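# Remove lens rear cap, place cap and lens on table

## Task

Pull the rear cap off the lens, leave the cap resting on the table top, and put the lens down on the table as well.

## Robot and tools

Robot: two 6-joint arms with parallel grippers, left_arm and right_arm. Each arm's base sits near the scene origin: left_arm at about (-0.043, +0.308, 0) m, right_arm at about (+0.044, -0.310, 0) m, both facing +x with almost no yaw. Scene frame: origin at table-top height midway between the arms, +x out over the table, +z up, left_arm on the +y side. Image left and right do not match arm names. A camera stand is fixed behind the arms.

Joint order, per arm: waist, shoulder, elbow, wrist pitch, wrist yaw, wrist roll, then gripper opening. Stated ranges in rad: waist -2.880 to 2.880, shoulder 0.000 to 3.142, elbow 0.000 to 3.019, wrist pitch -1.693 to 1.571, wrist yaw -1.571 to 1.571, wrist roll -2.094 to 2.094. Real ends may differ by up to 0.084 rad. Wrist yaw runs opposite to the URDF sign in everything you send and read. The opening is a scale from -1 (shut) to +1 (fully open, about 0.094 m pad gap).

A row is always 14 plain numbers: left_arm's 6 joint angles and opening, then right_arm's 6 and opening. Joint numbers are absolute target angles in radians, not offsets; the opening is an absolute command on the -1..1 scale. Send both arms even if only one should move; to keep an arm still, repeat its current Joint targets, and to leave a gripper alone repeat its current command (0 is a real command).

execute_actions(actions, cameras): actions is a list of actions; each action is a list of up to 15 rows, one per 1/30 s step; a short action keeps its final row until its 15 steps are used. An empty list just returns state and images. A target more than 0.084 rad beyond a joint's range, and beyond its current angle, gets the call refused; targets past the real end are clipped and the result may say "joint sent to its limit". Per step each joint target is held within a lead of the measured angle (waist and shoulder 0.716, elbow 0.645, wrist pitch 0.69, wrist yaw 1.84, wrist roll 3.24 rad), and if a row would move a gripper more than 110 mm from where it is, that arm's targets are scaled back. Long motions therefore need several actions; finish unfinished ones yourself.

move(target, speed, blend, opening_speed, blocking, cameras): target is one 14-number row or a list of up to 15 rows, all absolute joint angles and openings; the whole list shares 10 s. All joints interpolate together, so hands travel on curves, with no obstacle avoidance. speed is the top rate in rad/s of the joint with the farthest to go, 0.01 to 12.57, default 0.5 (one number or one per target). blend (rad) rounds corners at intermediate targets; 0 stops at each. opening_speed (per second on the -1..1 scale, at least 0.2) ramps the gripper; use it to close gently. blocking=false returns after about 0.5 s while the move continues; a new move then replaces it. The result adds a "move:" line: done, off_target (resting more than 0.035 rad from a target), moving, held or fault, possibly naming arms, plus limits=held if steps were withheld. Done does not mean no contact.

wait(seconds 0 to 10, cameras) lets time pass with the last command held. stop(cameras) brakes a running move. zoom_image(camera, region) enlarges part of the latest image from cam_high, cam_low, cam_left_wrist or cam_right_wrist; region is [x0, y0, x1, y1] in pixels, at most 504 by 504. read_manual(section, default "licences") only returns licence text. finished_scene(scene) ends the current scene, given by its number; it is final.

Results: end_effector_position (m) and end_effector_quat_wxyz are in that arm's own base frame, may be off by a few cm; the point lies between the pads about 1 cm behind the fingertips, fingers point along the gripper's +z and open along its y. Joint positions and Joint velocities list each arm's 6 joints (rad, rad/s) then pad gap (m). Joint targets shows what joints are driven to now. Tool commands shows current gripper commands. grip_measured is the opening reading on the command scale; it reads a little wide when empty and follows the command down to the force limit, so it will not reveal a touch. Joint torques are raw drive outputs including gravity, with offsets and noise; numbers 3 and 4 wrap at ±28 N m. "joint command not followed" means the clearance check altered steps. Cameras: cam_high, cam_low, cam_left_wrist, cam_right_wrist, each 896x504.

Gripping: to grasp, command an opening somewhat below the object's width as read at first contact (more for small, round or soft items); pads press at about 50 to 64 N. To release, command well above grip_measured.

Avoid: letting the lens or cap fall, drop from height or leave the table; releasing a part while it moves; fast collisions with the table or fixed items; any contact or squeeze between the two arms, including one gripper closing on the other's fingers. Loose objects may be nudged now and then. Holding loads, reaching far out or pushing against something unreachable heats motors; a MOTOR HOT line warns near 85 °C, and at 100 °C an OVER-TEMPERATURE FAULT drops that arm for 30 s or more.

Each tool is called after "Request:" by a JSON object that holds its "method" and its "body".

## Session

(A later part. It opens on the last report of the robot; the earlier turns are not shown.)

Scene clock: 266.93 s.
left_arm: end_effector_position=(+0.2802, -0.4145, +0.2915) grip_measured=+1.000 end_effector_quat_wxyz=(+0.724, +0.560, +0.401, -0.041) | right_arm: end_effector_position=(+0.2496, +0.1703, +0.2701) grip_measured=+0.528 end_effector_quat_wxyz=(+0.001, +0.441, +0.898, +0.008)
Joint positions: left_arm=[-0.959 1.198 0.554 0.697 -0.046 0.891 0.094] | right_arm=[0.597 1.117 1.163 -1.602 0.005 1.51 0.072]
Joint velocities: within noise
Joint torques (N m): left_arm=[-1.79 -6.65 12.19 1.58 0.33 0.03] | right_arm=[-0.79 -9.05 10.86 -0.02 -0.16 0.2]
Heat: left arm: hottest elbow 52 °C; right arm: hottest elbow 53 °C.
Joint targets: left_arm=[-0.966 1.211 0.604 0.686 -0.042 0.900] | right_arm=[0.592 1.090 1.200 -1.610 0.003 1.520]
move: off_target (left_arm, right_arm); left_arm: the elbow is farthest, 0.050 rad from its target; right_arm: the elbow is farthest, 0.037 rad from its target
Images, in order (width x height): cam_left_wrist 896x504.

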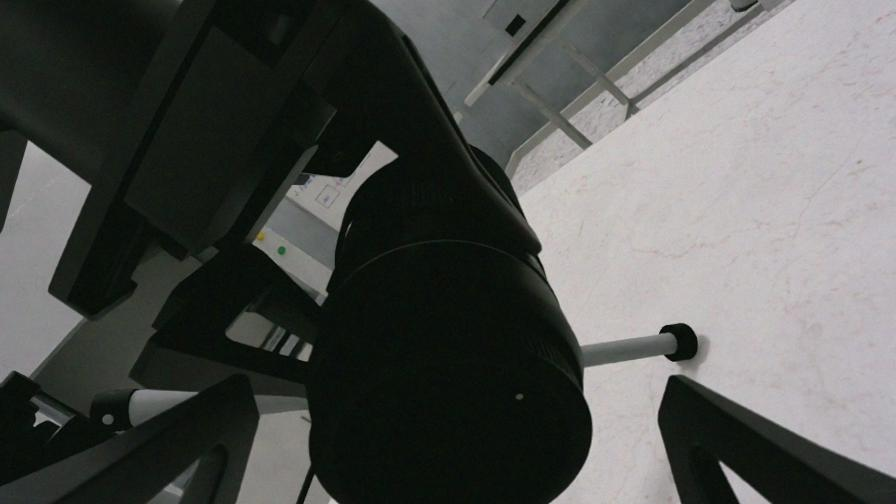

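Request:
{"method": "move", "body": {"target": [-0.966,1.211,0.604,0.686,-0.042,0.9,0.1,0.592,1.09,1.20,-1.61,0.003,1.52,0.3], "opening_speed": 0.3, "cameras": ["cam_left_wrist","cam_right_wrist"]}}

Request:
{"method": "zoom_image", "body": {"camera": "cam_left_wrist", "region": [220, 100, 700, 504]}}

Scene clock: 288.40 s.
left_arm: end_effector_position=(+0.2806, -0.4144, +0.2918) grip_measured=+0.226 end_effector_quat_wxyz=(+0.724, +0.559, +0.401, -0.040) | right_arm: end_effector_position=(+0.2493, +0.1701, +0.2701) grip_measured=+0.528 end_effector_quat_wxyz=(+0.001, +0.441, +0.898, +0.007)
Joint positions: left_arm=[-0.959 1.198 0.555 0.696 -0.044 0.891 0.058] | right_arm=[0.597 1.117 1.163 -1.603 0.005 1.51 0.072]
Joint velocities: within noise
Joint torques (N m): left_arm=[-1.79 -6.24 11.97 1.58 0.26 0.03] | right_arm=[-0.38 -9.11 11.08 -0.18 -0.07 0.12]
Heat: left arm: hottest elbow 54 °C; right arm: hottest elbow 53 °C.
Joint targets: left_arm=[-0.966 1.211 0.604 0.686 -0.042 0.900] | right_arm=[0.592 1.090 1.200 -1.610 0.003 1.520]
move: off_target (left_arm, right_arm); left_arm: the elbow is farthest, 0.049 rad from its target; right_arm: the elbow is farthest, 0.037 rad from its target
Images, in order (width x height): cam_left_wrist 896x504, cam_right_wrist 896x504.

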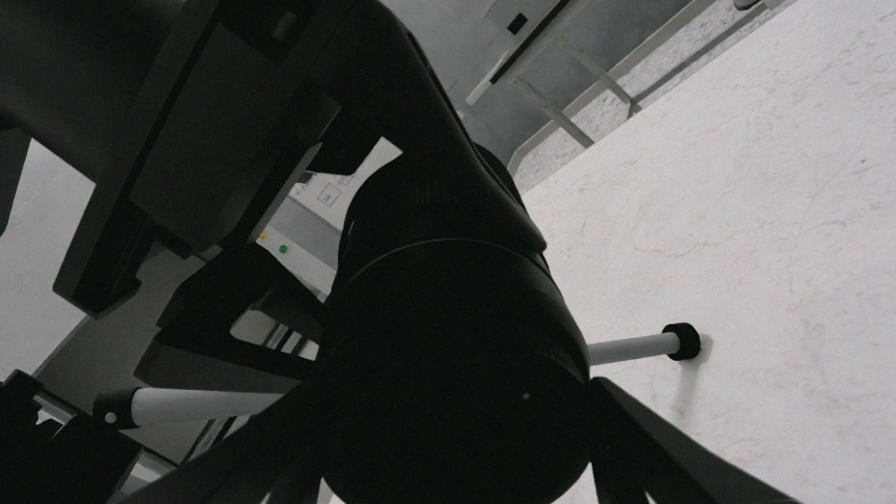

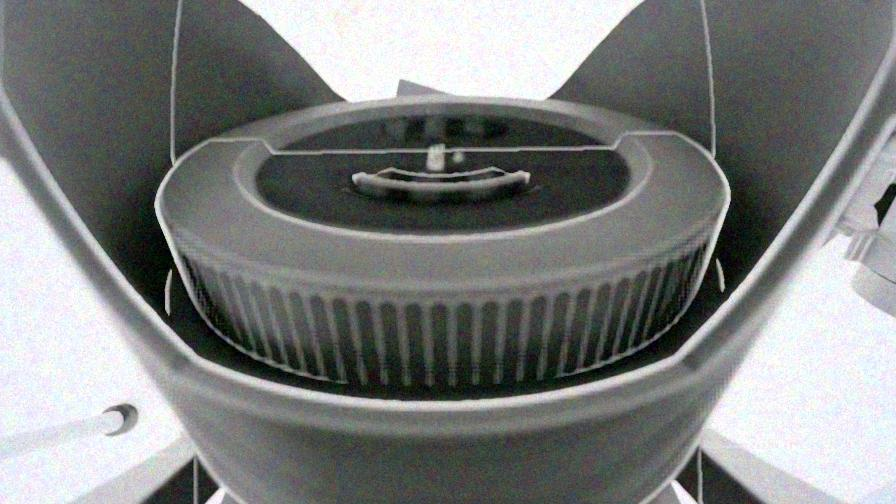

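Scaled by 1.050.

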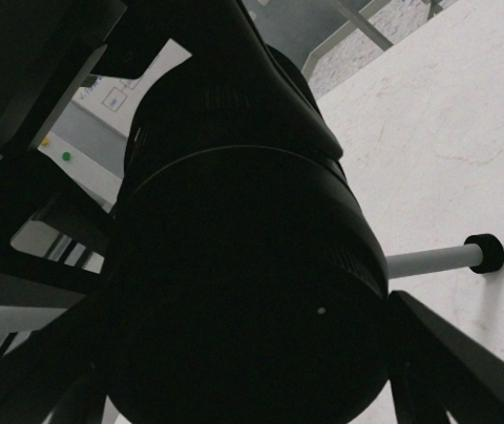

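Request:
{"method": "move", "body": {"target": [-0.966,1.211,0.604,0.686,-0.042,0.4,0.1,0.592,1.09,1.20,-1.61,0.003,1.52,0.3], "speed": 0.3, "cameras": ["cam_left_wrist","cam_right_wrist"]}}

Request:
{"method": "move", "body": {"target": [-0.966,1.211,0.604,0.686,-0.042,-0.1,0.1,0.592,1.09,1.20,-1.61,0.003,1.52,0.3], "speed": 0.3, "cameras": ["cam_left_wrist","cam_right_wrist"]}}

Scene clock: 300.70 s.
left_arm: end_effector_position=(+0.2812, -0.4148, +0.2935) grip_measured=+0.225 end_effector_quat_wxyz=(+0.696, +0.449, +0.520, -0.208) | right_arm: end_effector_position=(+0.2481, +0.1686, +0.2701) grip_measured=+0.528 end_effector_quat_wxyz=(+0.001, +0.441, +0.898, +0.003)
Joint positions: left_arm=[-0.959 1.198 0.558 0.696 -0.043 0.419 0.058] | right_arm=[0.597 1.117 1.163 -1.61 0.001 1.51 0.072]
Joint velocities: within noise
Joint torques (N m): left_arm=[-1.67 -6.83 11.85 1.65 0.17 -0.24] | right_arm=[-1.03 -9.29 10.91 0.31 0.05 0.2]
Heat: left arm: hottest elbow 54 °C; right arm: hottest elbow 53 °C.
Joint targets: left_arm=[-0.966 1.211 0.604 0.686 -0.042 0.400] | right_arm=[0.592 1.090 1.200 -1.610 0.003 1.520]
move: off_target (left_arm, right_arm); left_arm: the elbow is farthest, 0.046 rad from its target; right_arm: the elbow is farthest, 0.037 rad from its target
Images, in order (width x height): cam_left_wrist 896x504, cam_right_wrist 896x504.

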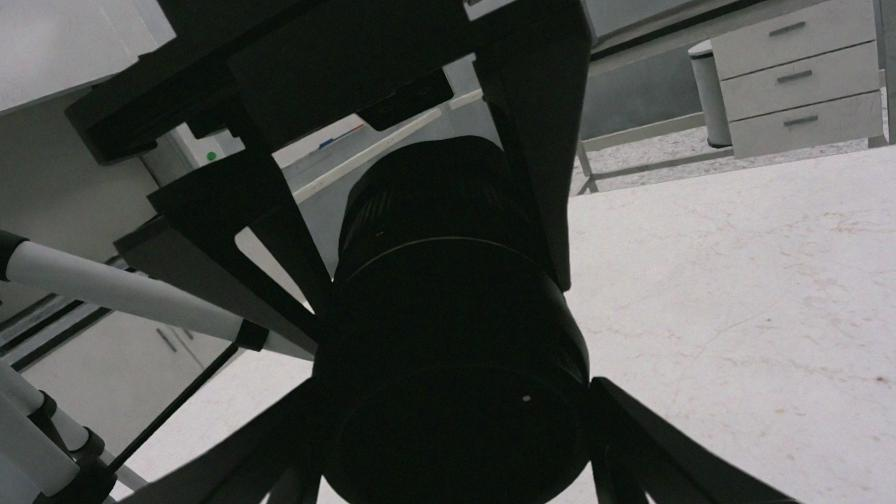

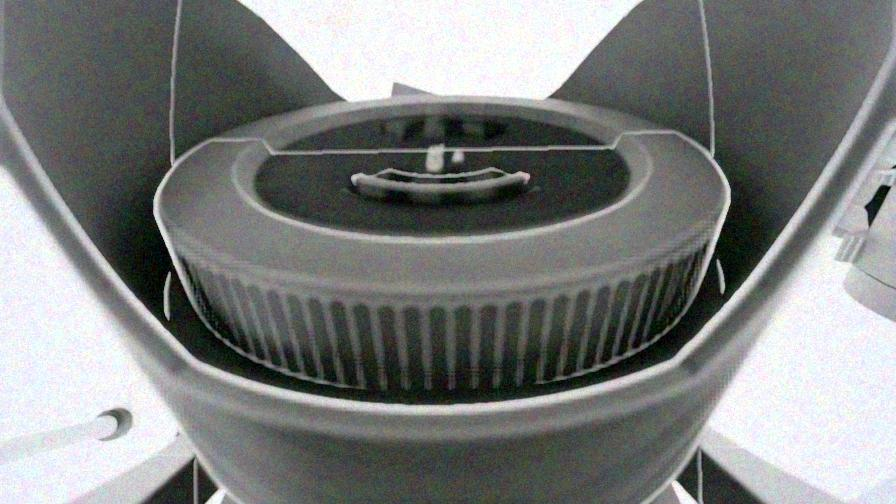

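Scene clock: 303.17 s.
left_arm: end_effector_position=(+0.2825, -0.4140, +0.2935) grip_measured=+0.224 end_effector_quat_wxyz=(+0.624, +0.302, +0.617, -0.372) | right_arm: end_effector_position=(+0.2479, +0.1665, +0.2701) grip_measured=+0.528 end_effector_quat_wxyz=(+0.001, +0.441, +0.898, +0.000)
Joint positions: left_arm=[-0.959 1.198 0.558 0.696 -0.034 -0.084 0.058] | right_arm=[0.595 1.117 1.163 -1.616 -0.003 1.508 0.072]
Joint velocities: within noise
Joint torques (N m): left_arm=[-1.73 -6.48 11.79 1.62 -0.21 -0.15] | right_arm=[-0.38 -8.59 10.88 0.62 0.16 0.16]
Heat: left arm: hottest elbow 54 °C; right arm: hottest elbow 53 °C.
Joint targets: left_arm=[-0.966 1.211 0.604 0.686 -0.042 -0.100] | right_arm=[0.592 1.090 1.200 -1.610 0.003 1.520]
move: off_target (left_arm, right_arm); left_arm: the elbow is farthest, 0.046 rad from its target; right_arm: the elbow is farthest, 0.037 rad from its target
Images, in order (width x height): cam_left_wrist 896x504, cam_right_wrist 896x504.

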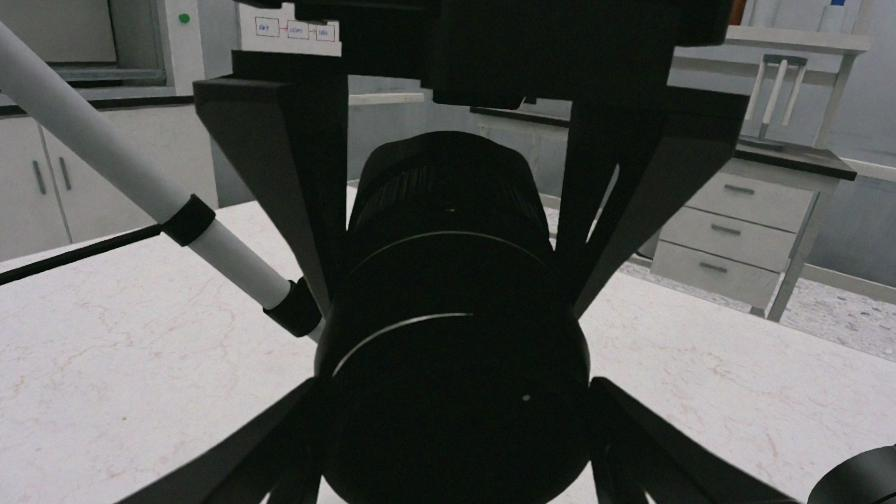

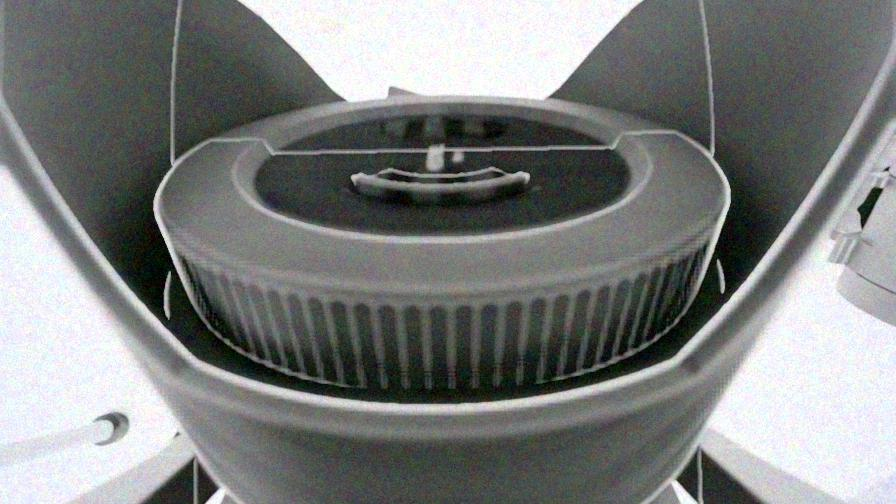

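Request:
{"method": "move", "body": {"target": [-0.966,1.211,0.604,0.686,-0.042,-0.55,0.1,0.592,1.09,1.20,-1.61,0.003,1.52,0.3], "speed": 0.3, "cameras": ["cam_left_wrist","cam_right_wrist"]}}

Scene clock: 315.97 s.
left_arm: end_effector_position=(+0.2839, -0.4131, +0.2935) grip_measured=+0.224 end_effector_quat_wxyz=(+0.528, +0.156, +0.669, -0.499) | right_arm: end_effector_position=(+0.2475, +0.1649, +0.2701) grip_measured=+0.528 end_effector_quat_wxyz=(+0.001, +0.441, +0.897, -0.003)
Joint positions: left_arm=[-0.958 1.198 0.558 0.696 -0.029 -0.53 0.058] | right_arm=[0.592 1.117 1.163 -1.621 -0.005 1.506 0.072]
Joint velocities: within noise
Joint torques (N m): left_arm=[-1.96 -6.48 11.82 1.59 -0.44 -0.11] | right_arm=[0.15 -9.41 10.81 0.55 0.32 0.18]
Heat: left arm: hottest elbow 52 °C; right arm: hottest elbow 53 °C.
Joint targets: left_arm=[-0.966 1.211 0.604 0.686 -0.042 -0.550] | right_arm=[0.592 1.090 1.200 -1.610 0.003 1.520]
move: off_target (left_arm, right_arm); left_arm: the elbow is farthest, 0.046 rad from its target; right_arm: the elbow is farthest, 0.037 rad from its target
Images, in order (width x height): cam_left_wrist 896x504, cam_right_wrist 896x504.

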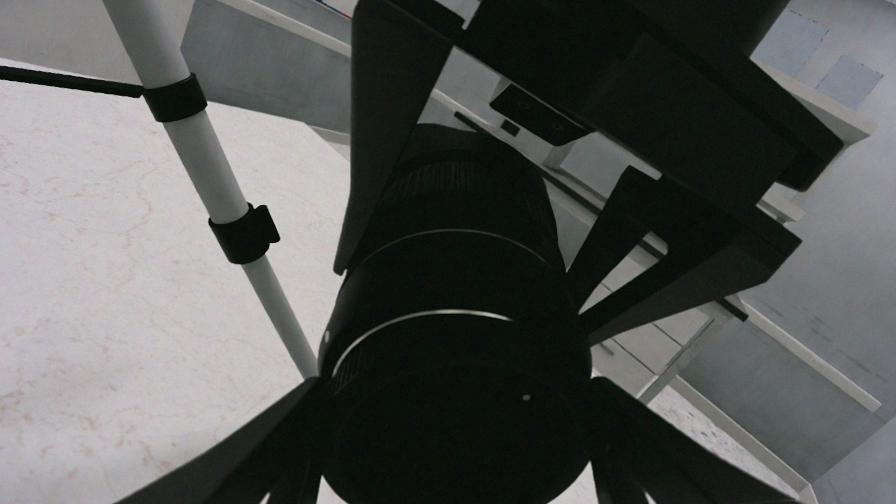

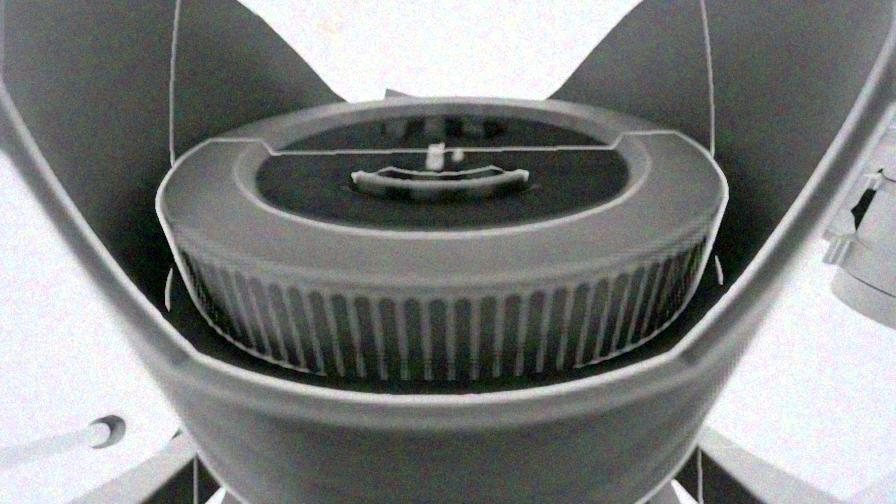

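Request:
{"method": "move", "body": {"target": [-0.966,1.127,0.508,0.684,-0.045,-0.55,0.1,0.592,1.09,1.20,-1.61,0.003,1.52,0.3], "speed": 0.05, "cameras": ["cam_left_wrist","cam_right_wrist"]}}

Scene clock: 332.07 s.
left_arm: end_effector_position=(+0.2707, -0.3983, +0.2939) grip_measured=+0.224 end_effector_quat_wxyz=(+0.524, +0.156, +0.667, -0.507) | right_arm: end_effector_position=(+0.2456, +0.1680, +0.2703) grip_measured=+0.528 end_effector_quat_wxyz=(-0.003, +0.440, +0.898, +0.000)
Joint positions: left_arm=[-0.958 1.138 0.511 0.69 -0.041 -0.541 0.058] | right_arm=[0.598 1.116 1.163 -1.619 0.006 1.51 0.072]
Joint velocities: within noise
Joint torques (N m): left_arm=[-1.9 -7.36 8.29 1.81 -0.06 -0.04] | right_arm=[-0.62 -10.05 10.97 0.62 -0.11 0.17]
Heat: left arm: hottest elbow 51 °C; right arm: hottest elbow 53 °C.
Joint targets: left_arm=[-0.966 1.127 0.508 0.684 -0.045 -0.550] | right_arm=[0.592 1.090 1.200 -1.610 0.003 1.520]
move: off_target (right_arm); right_arm: the elbow is farthest, 0.037 rad from its target
Images, in order (width x height): cam_left_wrist 896x504, cam_right_wrist 896x504.

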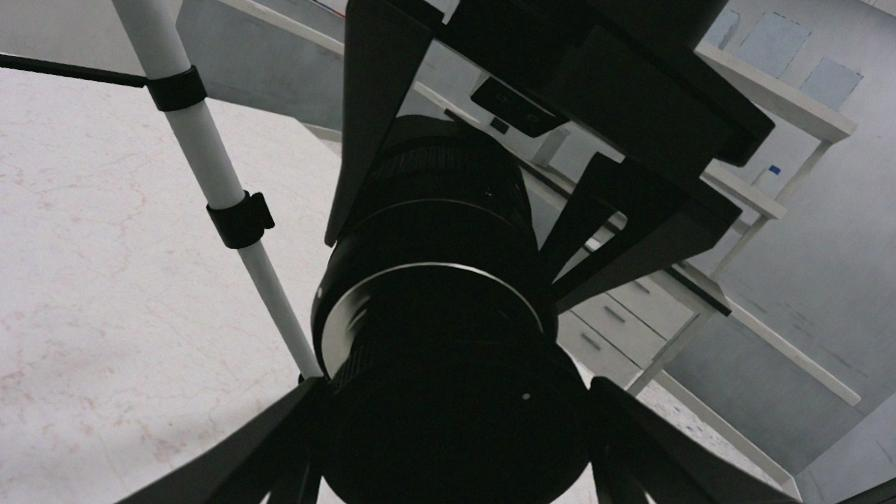

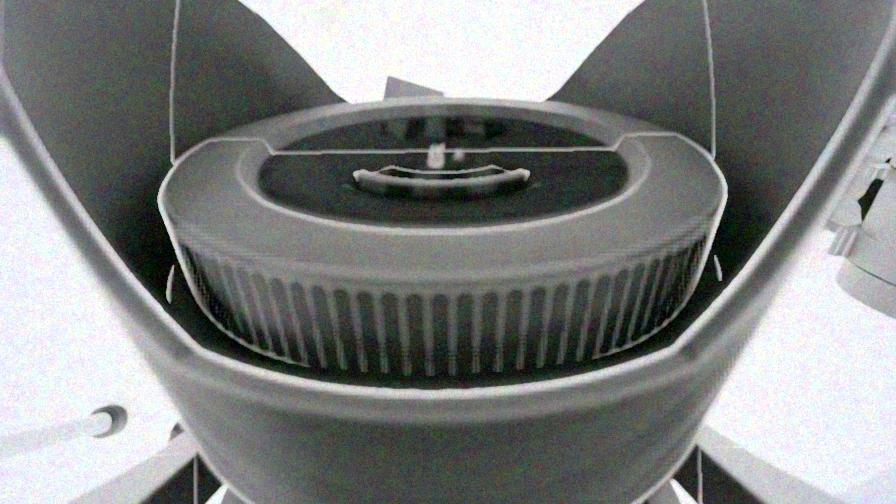

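Request:
{"method": "move", "body": {"target": [[-0.962,0.912,0.372,0.608,-0.05,-0.55,0.1,0.592,1.09,1.20,-1.61,0.003,1.52,0.3],[-0.77,0.930,0.36,0.66,-0.03,-0.4,0.1,0.592,1.09,1.20,-1.61,0.003,1.52,0.3],[-0.9,1.347,0.90,-1.08,0,0,0.1,0.592,1.09,1.20,-1.61,0.003,1.52,0.3]], "speed": [0.12,0.4,0.45], "blend": [0.03,0.08,0]}}

Scene clock: 356.50 s.
left_arm: end_effector_position=(+0.2145, -0.2661, +0.0896) grip_measured=+0.224 end_effector_quat_wxyz=(+0.007, +0.426, +0.905, -0.006) | right_arm: end_effector_position=(+0.2456, +0.1680, +0.2703) grip_measured=+0.528 end_effector_quat_wxyz=(-0.003, +0.440, +0.898, +0.000)
Joint positions: left_arm=[-0.889 1.333 0.851 -1.07 -0.004 -0.01 0.058] | right_arm=[0.598 1.116 1.163 -1.619 0.006 1.51 0.072]
Joint velocities: within noise
Joint torques (N m): left_arm=[-2.32 -7.82 11.28 -0.12 0.32 0.13] | right_arm=[-0.56 -9 10.97 0.59 -0.15 0.22]
Heat: left arm: hottest elbow 51 °C; right arm: hottest elbow 53 °C.
Joint targets: left_arm=[-0.900 1.347 0.900 -1.080 0.000 0.000] | right_arm=[0.592 1.090 1.200 -1.610 0.003 1.520]
move: off_target (left_arm, right_arm); left_arm: the elbow is farthest, 0.049 rad from its target; right_arm: the elbow is farthest, 0.037 rad from its target

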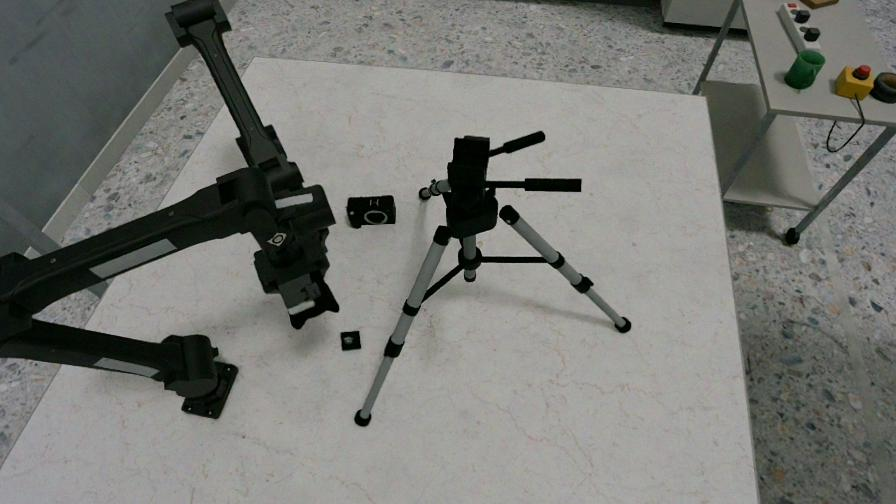

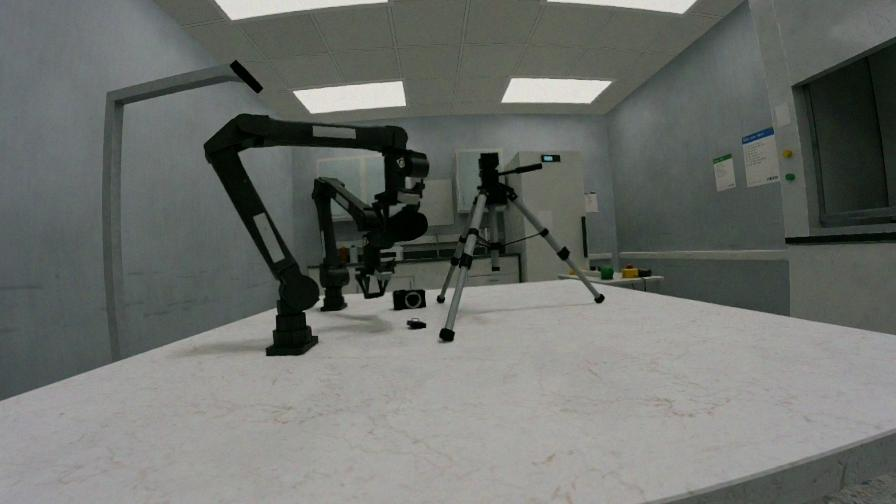

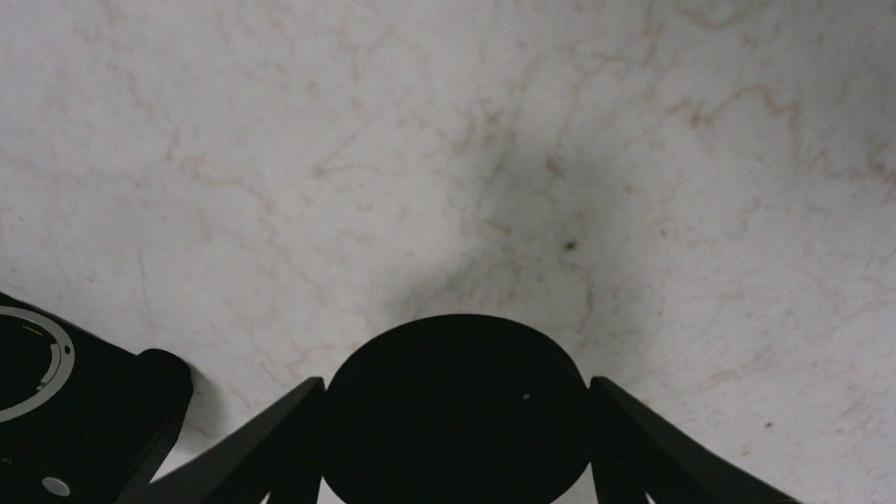

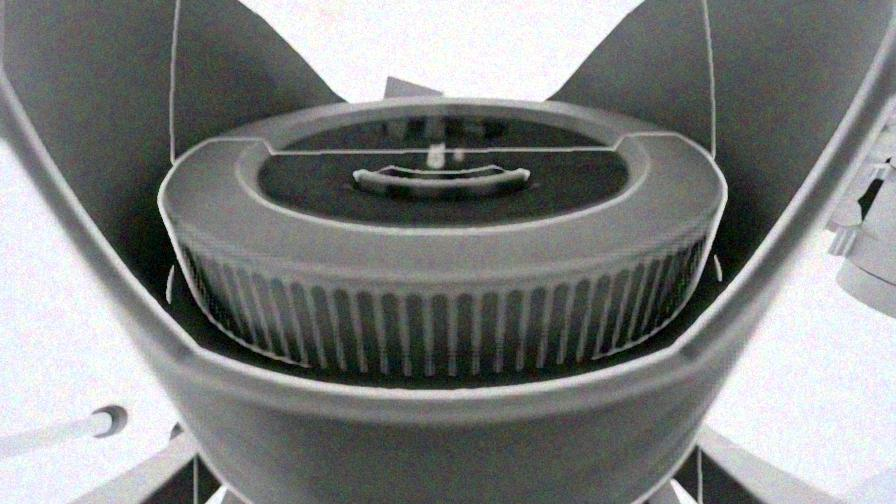

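Request:
{"method": "move", "body": {"target": [[-0.9,1.443,0.778,-0.900,0,0,0.1,0.592,1.09,1.20,-1.61,0.003,1.52,0.3],[-0.9,1.464,0.766,-0.868,0,0,0.1,0.592,1.09,1.20,-1.61,0.003,1.52,0.3]], "speed": [0.15,0.05], "cameras": ["cam_left_wrist"]}}

Request:
{"method": "move", "body": {"target": [-0.9,1.476,0.758,-0.849,0,0,0.1,0.592,1.09,1.20,-1.61,0.003,1.52,0.3], "speed": 0.05, "cameras": ["cam_left_wrist"]}}

Request:
{"method": "zoom_image", "body": {"camera": "cam_left_wrist", "region": [280, 260, 620, 504]}}

Scene clock: 371.00 s.
left_arm: end_effector_position=(+0.2155, -0.2673, +0.0264) grip_measured=+0.224 end_effector_quat_wxyz=(+0.004, +0.426, +0.905, -0.004) | right_arm: end_effector_position=(+0.2456, +0.1680, +0.2703) grip_measured=+0.528 end_effector_quat_wxyz=(-0.003, +0.440, +0.898, +0.000)
Joint positions: left_arm=[-0.889 1.45 0.77 -0.879 -0.004 -0.009 0.058] | right_arm=[0.598 1.116 1.163 -1.619 0.006 1.51 0.072]
Joint velocities: within noise
Joint torques (N m): left_arm=[-2.26 -8.47 6.49 0.87 0.31 0.11] | right_arm=[0.26 -9.29 10.81 0.57 -0.16 0.15]
Heat: left arm: hottest elbow 52 °C; right arm: hottest elbow 53 °C.
Joint targets: left_arm=[-0.900 1.464 0.766 -0.868 0.000 0.000] | right_arm=[0.592 1.090 1.200 -1.610 0.003 1.520]
move: off_target (right_arm); right_arm: the elbow is farthest, 0.037 rad from its target
Images, in order (width x height): cam_left_wrist 896x504.

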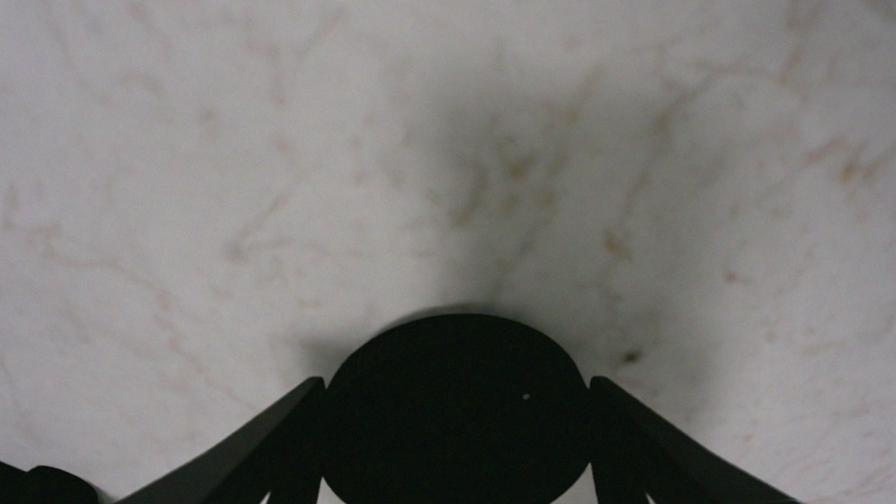

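Scene clock: 371.73 s.
left_arm: end_effector_position=(+0.2156, -0.2675, +0.0218) grip_measured=+0.224 end_effector_quat_wxyz=(+0.005, +0.426, +0.905, -0.005) | right_arm: end_effector_position=(+0.2456, +0.1680, +0.2703) grip_measured=+0.528 end_effector_quat_wxyz=(-0.003, +0.440, +0.898, +0.000)
Joint positions: left_arm=[-0.889 1.459 0.764 -0.863 -0.004 -0.008 0.058] | right_arm=[0.598 1.116 1.163 -1.619 0.006 1.51 0.072]
Joint velocities: within noise
Joint torques (N m): left_arm=[-2.2 -8.29 6.28 1.03 0.33 0.1] | right_arm=[-1.03 -8.82 10.91 0.64 -0.13 0.16]
Heat: left arm: hottest elbow 52 °C; right arm: hottest elbow 53 °C.
Joint targets: left_arm=[-0.900 1.476 0.758 -0.849 0.000 0.000] | right_arm=[0.592 1.090 1.200 -1.610 0.003 1.520]
move: off_target (right_arm); right_arm: the elbow is farthest, 0.037 rad from its target
Images, in order (width x height): cam_left_wrist 896x504.

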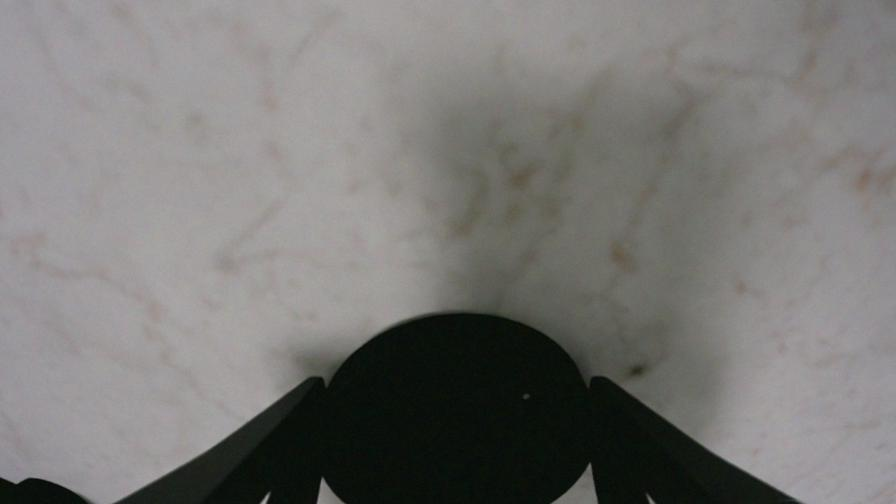

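Scaled by 1.482.

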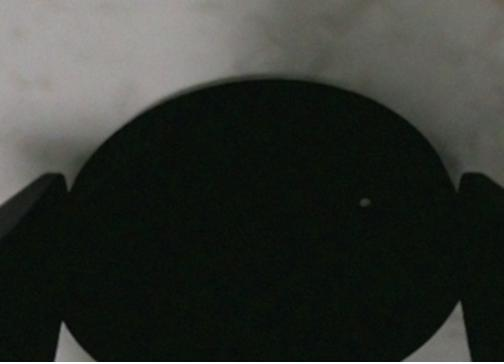

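Request:
{"method": "move", "body": {"target": [-0.9,1.484,0.754,-0.840,0,0,0.1,0.592,1.09,1.20,-1.61,0.003,1.52,0.3], "speed": 0.05, "cameras": ["cam_left_wrist"]}}

Request:
{"method": "move", "body": {"target": [[-0.9,1.472,0.761,-0.855,0,0,0.1,0.592,1.09,1.20,-1.61,0.003,1.52,0.3],[-0.9,1.472,0.761,-0.855,0,0,0.6,0.592,1.09,1.20,-1.61,0.003,1.52,0.3]], "speed": 0.05, "opening_speed": 0.3, "cameras": ["cam_left_wrist"]}}

Scene clock: 382.63 s.
left_arm: end_effector_position=(+0.2166, -0.2687, +0.0217) grip_measured=+0.224 end_effector_quat_wxyz=(+0.008, +0.427, +0.904, -0.006) | right_arm: end_effector_position=(+0.2456, +0.1680, +0.2703) grip_measured=+0.528 end_effector_quat_wxyz=(-0.003, +0.440, +0.898, +0.000)
Joint positions: left_arm=[-0.889 1.459 0.764 -0.856 -0.004 -0.007 0.058] | right_arm=[0.598 1.116 1.163 -1.619 0.006 1.51 0.072]
Joint velocities: within noise
Joint torques (N m): left_arm=[-2.14 -7.47 6.01 1.05 0.34 0.08] | right_arm=[-0.44 -9.41 10.77 0.62 -0.16 0.15]
Heat: left arm: hottest elbow 50 °C; right arm: hottest elbow 53 °C.
Joint targets: left_arm=[-0.900 1.484 0.754 -0.840 0.000 0.000] | right_arm=[0.592 1.090 1.200 -1.610 0.003 1.520]
move: off_target (right_arm); right_arm: the elbow is farthest, 0.037 rad from its target
Images, in order (width x height): cam_left_wrist 896x504.

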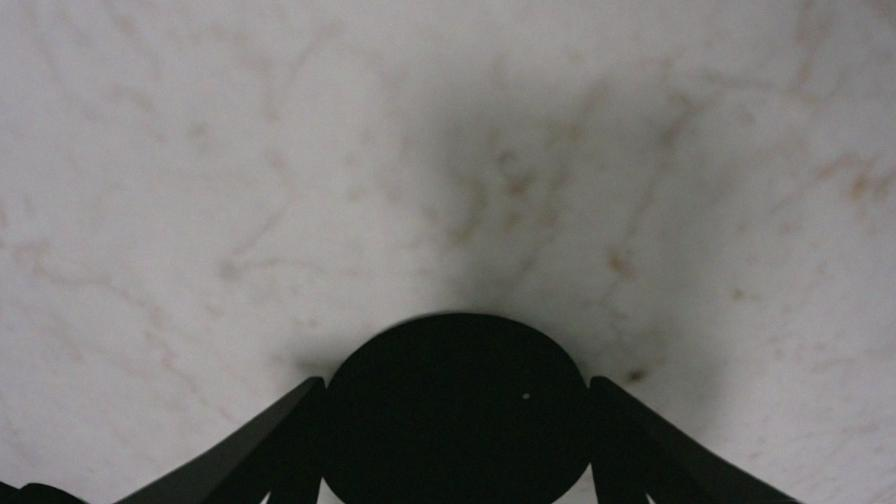

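Scene clock: 385.30 s.
left_arm: end_effector_position=(+0.2166, -0.2687, +0.0217) grip_measured=+0.597 end_effector_quat_wxyz=(+0.008, +0.427, +0.904, -0.006) | right_arm: end_effector_position=(+0.2456, +0.1680, +0.2703) grip_measured=+0.528 end_effector_quat_wxyz=(-0.003, +0.440, +0.898, +0.000)
Joint positions: left_arm=[-0.889 1.459 0.764 -0.856 -0.004 -0.007 0.075] | right_arm=[0.598 1.116 1.163 -1.619 0.006 1.51 0.072]
Joint velocities: within noise
Joint torques (N m): left_arm=[-2.08 -8.64 6.49 0.42 0.32 0.08] | right_arm=[0.5 -9.17 10.67 0.62 -0.13 0.13]
Heat: left arm: hottest elbow 50 °C; right arm: hottest elbow 53 °C.
Joint targets: left_arm=[-0.900 1.472 0.761 -0.855 0.000 0.000] | right_arm=[0.592 1.090 1.200 -1.610 0.003 1.520]
move: off_target (right_arm); right_arm: the elbow is farthest, 0.037 rad from its target
Images, in order (width x height): cam_left_wrist 896x504.

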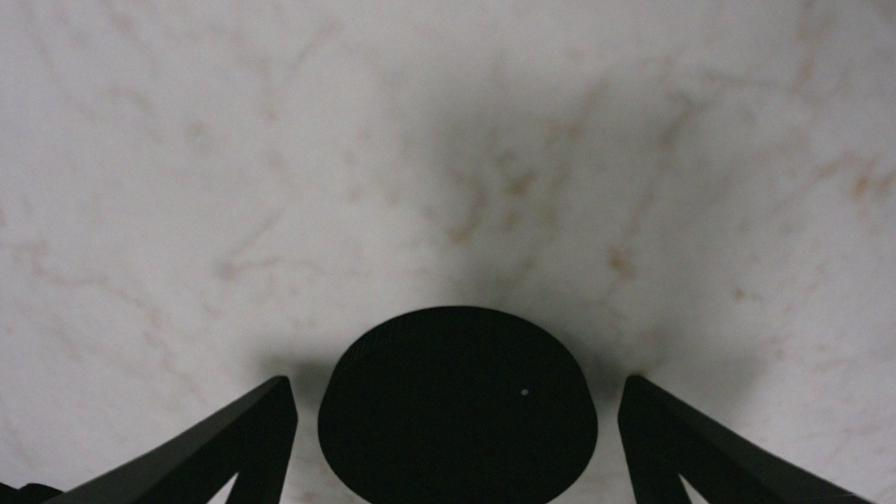

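Request:
{"method": "move", "body": {"target": [[-0.9,1.39,0.86,-0.99,0,0,0.6,0.592,1.09,1.20,-1.61,0.003,1.52,0.3],[-0.88,1.30,0.92,-1.13,0,0,0.6,0.592,1.09,1.20,-1.61,0.003,1.52,0.3],[-0.6,0.583,0.70,-0.72,0,0,0.6,0.592,1.09,1.20,-1.61,0.003,1.52,0.3]], "speed": [0.12,0.2,0.45], "blend": 0.04, "cameras": ["cam_left_wrist"]}}

Request:
{"method": "move", "body": {"target": [[-0.6,0.583,0.70,-0.72,0,0,0.6,0.71,1.25,1.17,-1.40,0.003,1.30,0.3],[-0.6,0.583,0.70,-0.72,0,0,0.6,0.712,1.57,1.22,-1.18,0.003,0.931,0.3],[-0.6,0.583,0.70,-0.72,0,0,0.6,0.712,1.640,1.134,-1.045,0.003,0.931,0.3]], "speed": [0.3,0.3,0.15], "blend": [0.06,0.03,0], "cameras": ["cam_left_wrist","cam_right_wrist","cam_high"]}}

Scene clock: 403.13 s.
left_arm: end_effector_position=(+0.2654, -0.1872, +0.2975) grip_measured=+0.598 end_effector_quat_wxyz=(+0.436, +0.265, +0.848, -0.141) | right_arm: end_effector_position=(+0.2456, +0.1680, +0.2703) grip_measured=+0.528 end_effector_quat_wxyz=(-0.003, +0.440, +0.898, +0.000)
Joint positions: left_arm=[-0.611 0.584 0.703 -0.737 -0.004 -0.007 0.075] | right_arm=[0.598 1.116 1.163 -1.619 0.006 1.51 0.072]
Joint velocities: within noise
Joint torques (N m): left_arm=[-0.56 -1.49 9.94 2.67 0.31 0.09] | right_arm=[-0.62 -9.23 10.88 0.49 -0.12 0.15]
Heat: left arm: hottest elbow 48 °C; right arm: hottest elbow 53 °C.
Joint targets: left_arm=[-0.600 0.583 0.700 -0.720 0.000 0.000] | right_arm=[0.592 1.090 1.200 -1.610 0.003 1.520]
move: off_target (right_arm); right_arm: the elbow is farthest, 0.037 rad from its target
Images, in order (width x height): cam_left_wrist 896x504.

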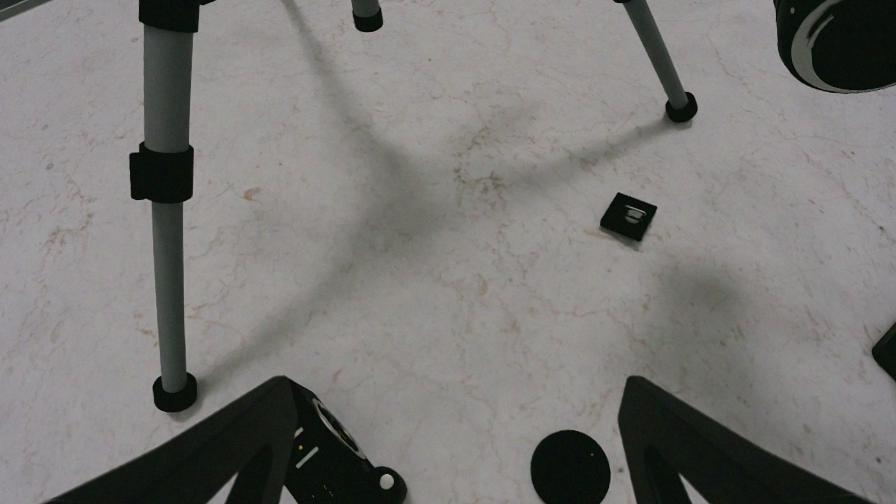

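Scene clock: 406.60 s.
left_arm: end_effector_position=(+0.2655, -0.1871, +0.2975) grip_measured=+0.598 end_effector_quat_wxyz=(+0.436, +0.265, +0.848, -0.141) | right_arm: end_effector_position=(+0.3376, +0.2883, +0.0522) grip_measured=+0.528 end_effector_quat_wxyz=(-0.014, +0.117, +0.993, -0.011)
Joint positions: left_arm=[-0.61 0.584 0.703 -0.737 -0.004 -0.007 0.075] | right_arm=[0.706 1.672 1.12 -1.054 0.005 0.941 0.072]
Joint velocities: within noise
Joint torques (N m): left_arm=[-0.56 -1.2 9.96 2.67 0.31 0.08] | right_arm=[0.56 -16.73 8.06 0.49 -0.12 -0.05]
Heat: left arm: hottest elbow 48 °C; right arm: hottest elbow 53 °C.
Joint targets: left_arm=[-0.600 0.583 0.700 -0.720 0.000 0.000] | right_arm=[0.712 1.640 1.134 -1.045 0.003 0.931]
move: done
Images, in order (width x height): cam_high 896x504, cam_left_wrist 896x504, cam_right_wrist 896x504.

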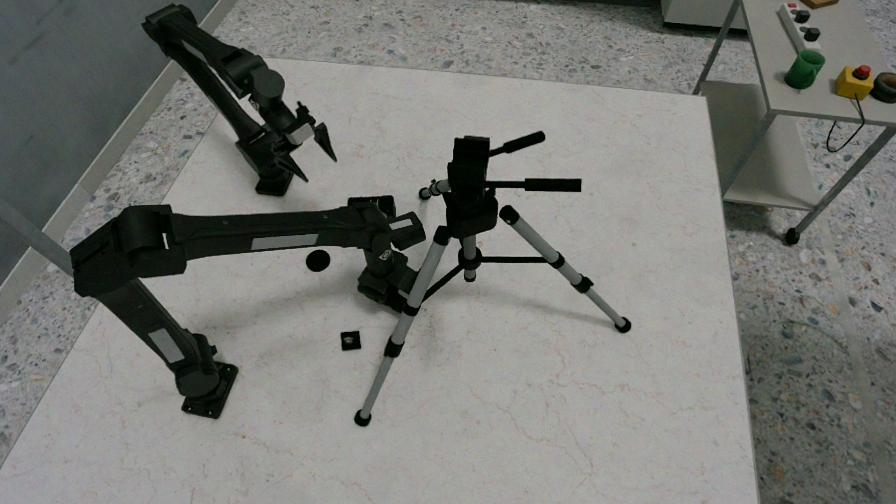

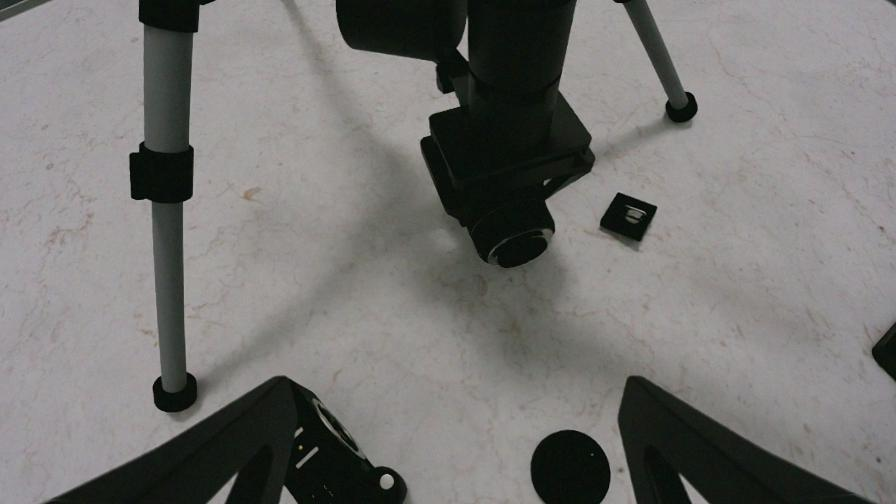

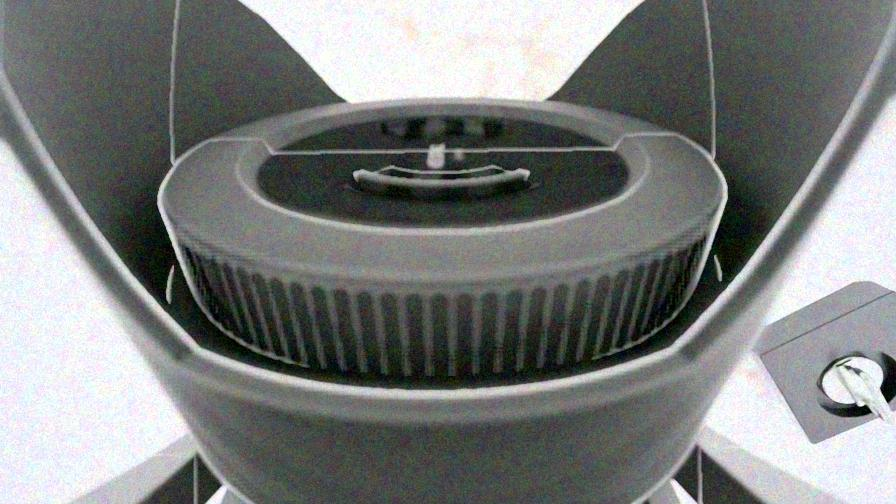

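Request:
{"method": "move", "body": {"target": [-0.6,0.583,0.70,-0.72,0,0,0.6,0.712,1.697,1.088,-0.966,0.003,0.931,0.3], "speed": 0.05, "cameras": ["cam_left_wrist","cam_right_wrist"]}}

Scene clock: 416.27 s.
left_arm: end_effector_position=(+0.2655, -0.1871, +0.2975) grip_measured=+0.598 end_effector_quat_wxyz=(+0.436, +0.265, +0.848, -0.141) | right_arm: end_effector_position=(+0.3395, +0.2899, +0.0324) grip_measured=+0.528 end_effector_quat_wxyz=(-0.009, +0.117, +0.993, -0.006)
Joint positions: left_arm=[-0.61 0.584 0.703 -0.737 -0.004 -0.007 0.075] | right_arm=[0.706 1.699 1.094 -0.988 0.005 0.941 0.072]
Joint velocities: within noise
Joint torques (N m): left_arm=[-0.5 -1.49 9.88 2.67 0.32 0.07] | right_arm=[1.03 -14.45 6.31 1.1 -0.13 -0.03]
Heat: left arm: hottest elbow 48 °C; right arm: hottest elbow 53 °C.
Joint targets: left_arm=[-0.600 0.583 0.700 -0.720 0.000 0.000] | right_arm=[0.712 1.697 1.088 -0.966 0.003 0.931]
move: done
Images, in order (width x height): cam_left_wrist 896x504, cam_right_wrist 896x504.

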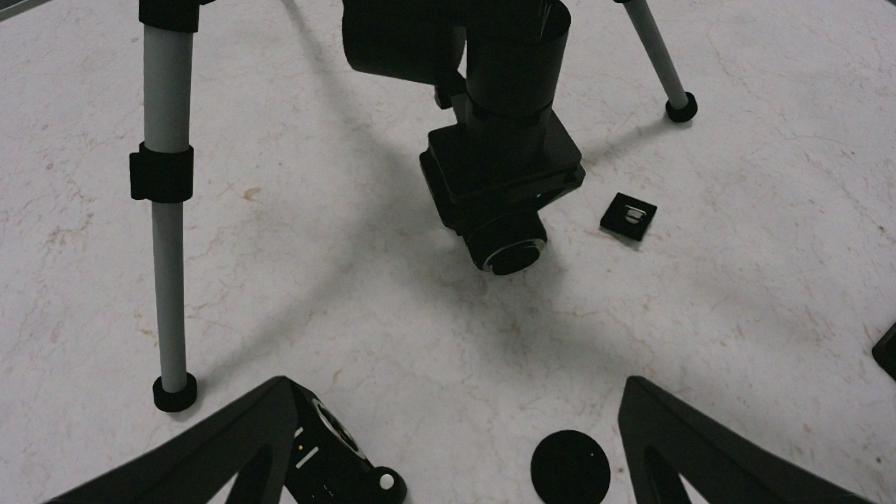

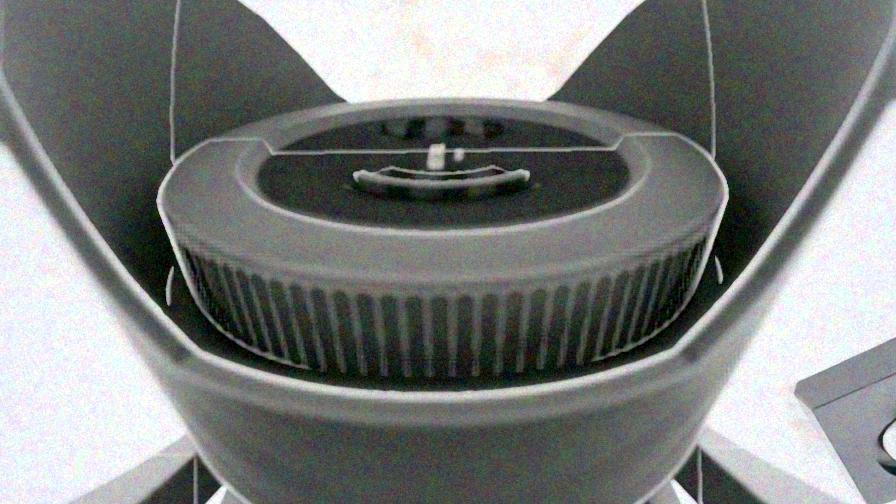

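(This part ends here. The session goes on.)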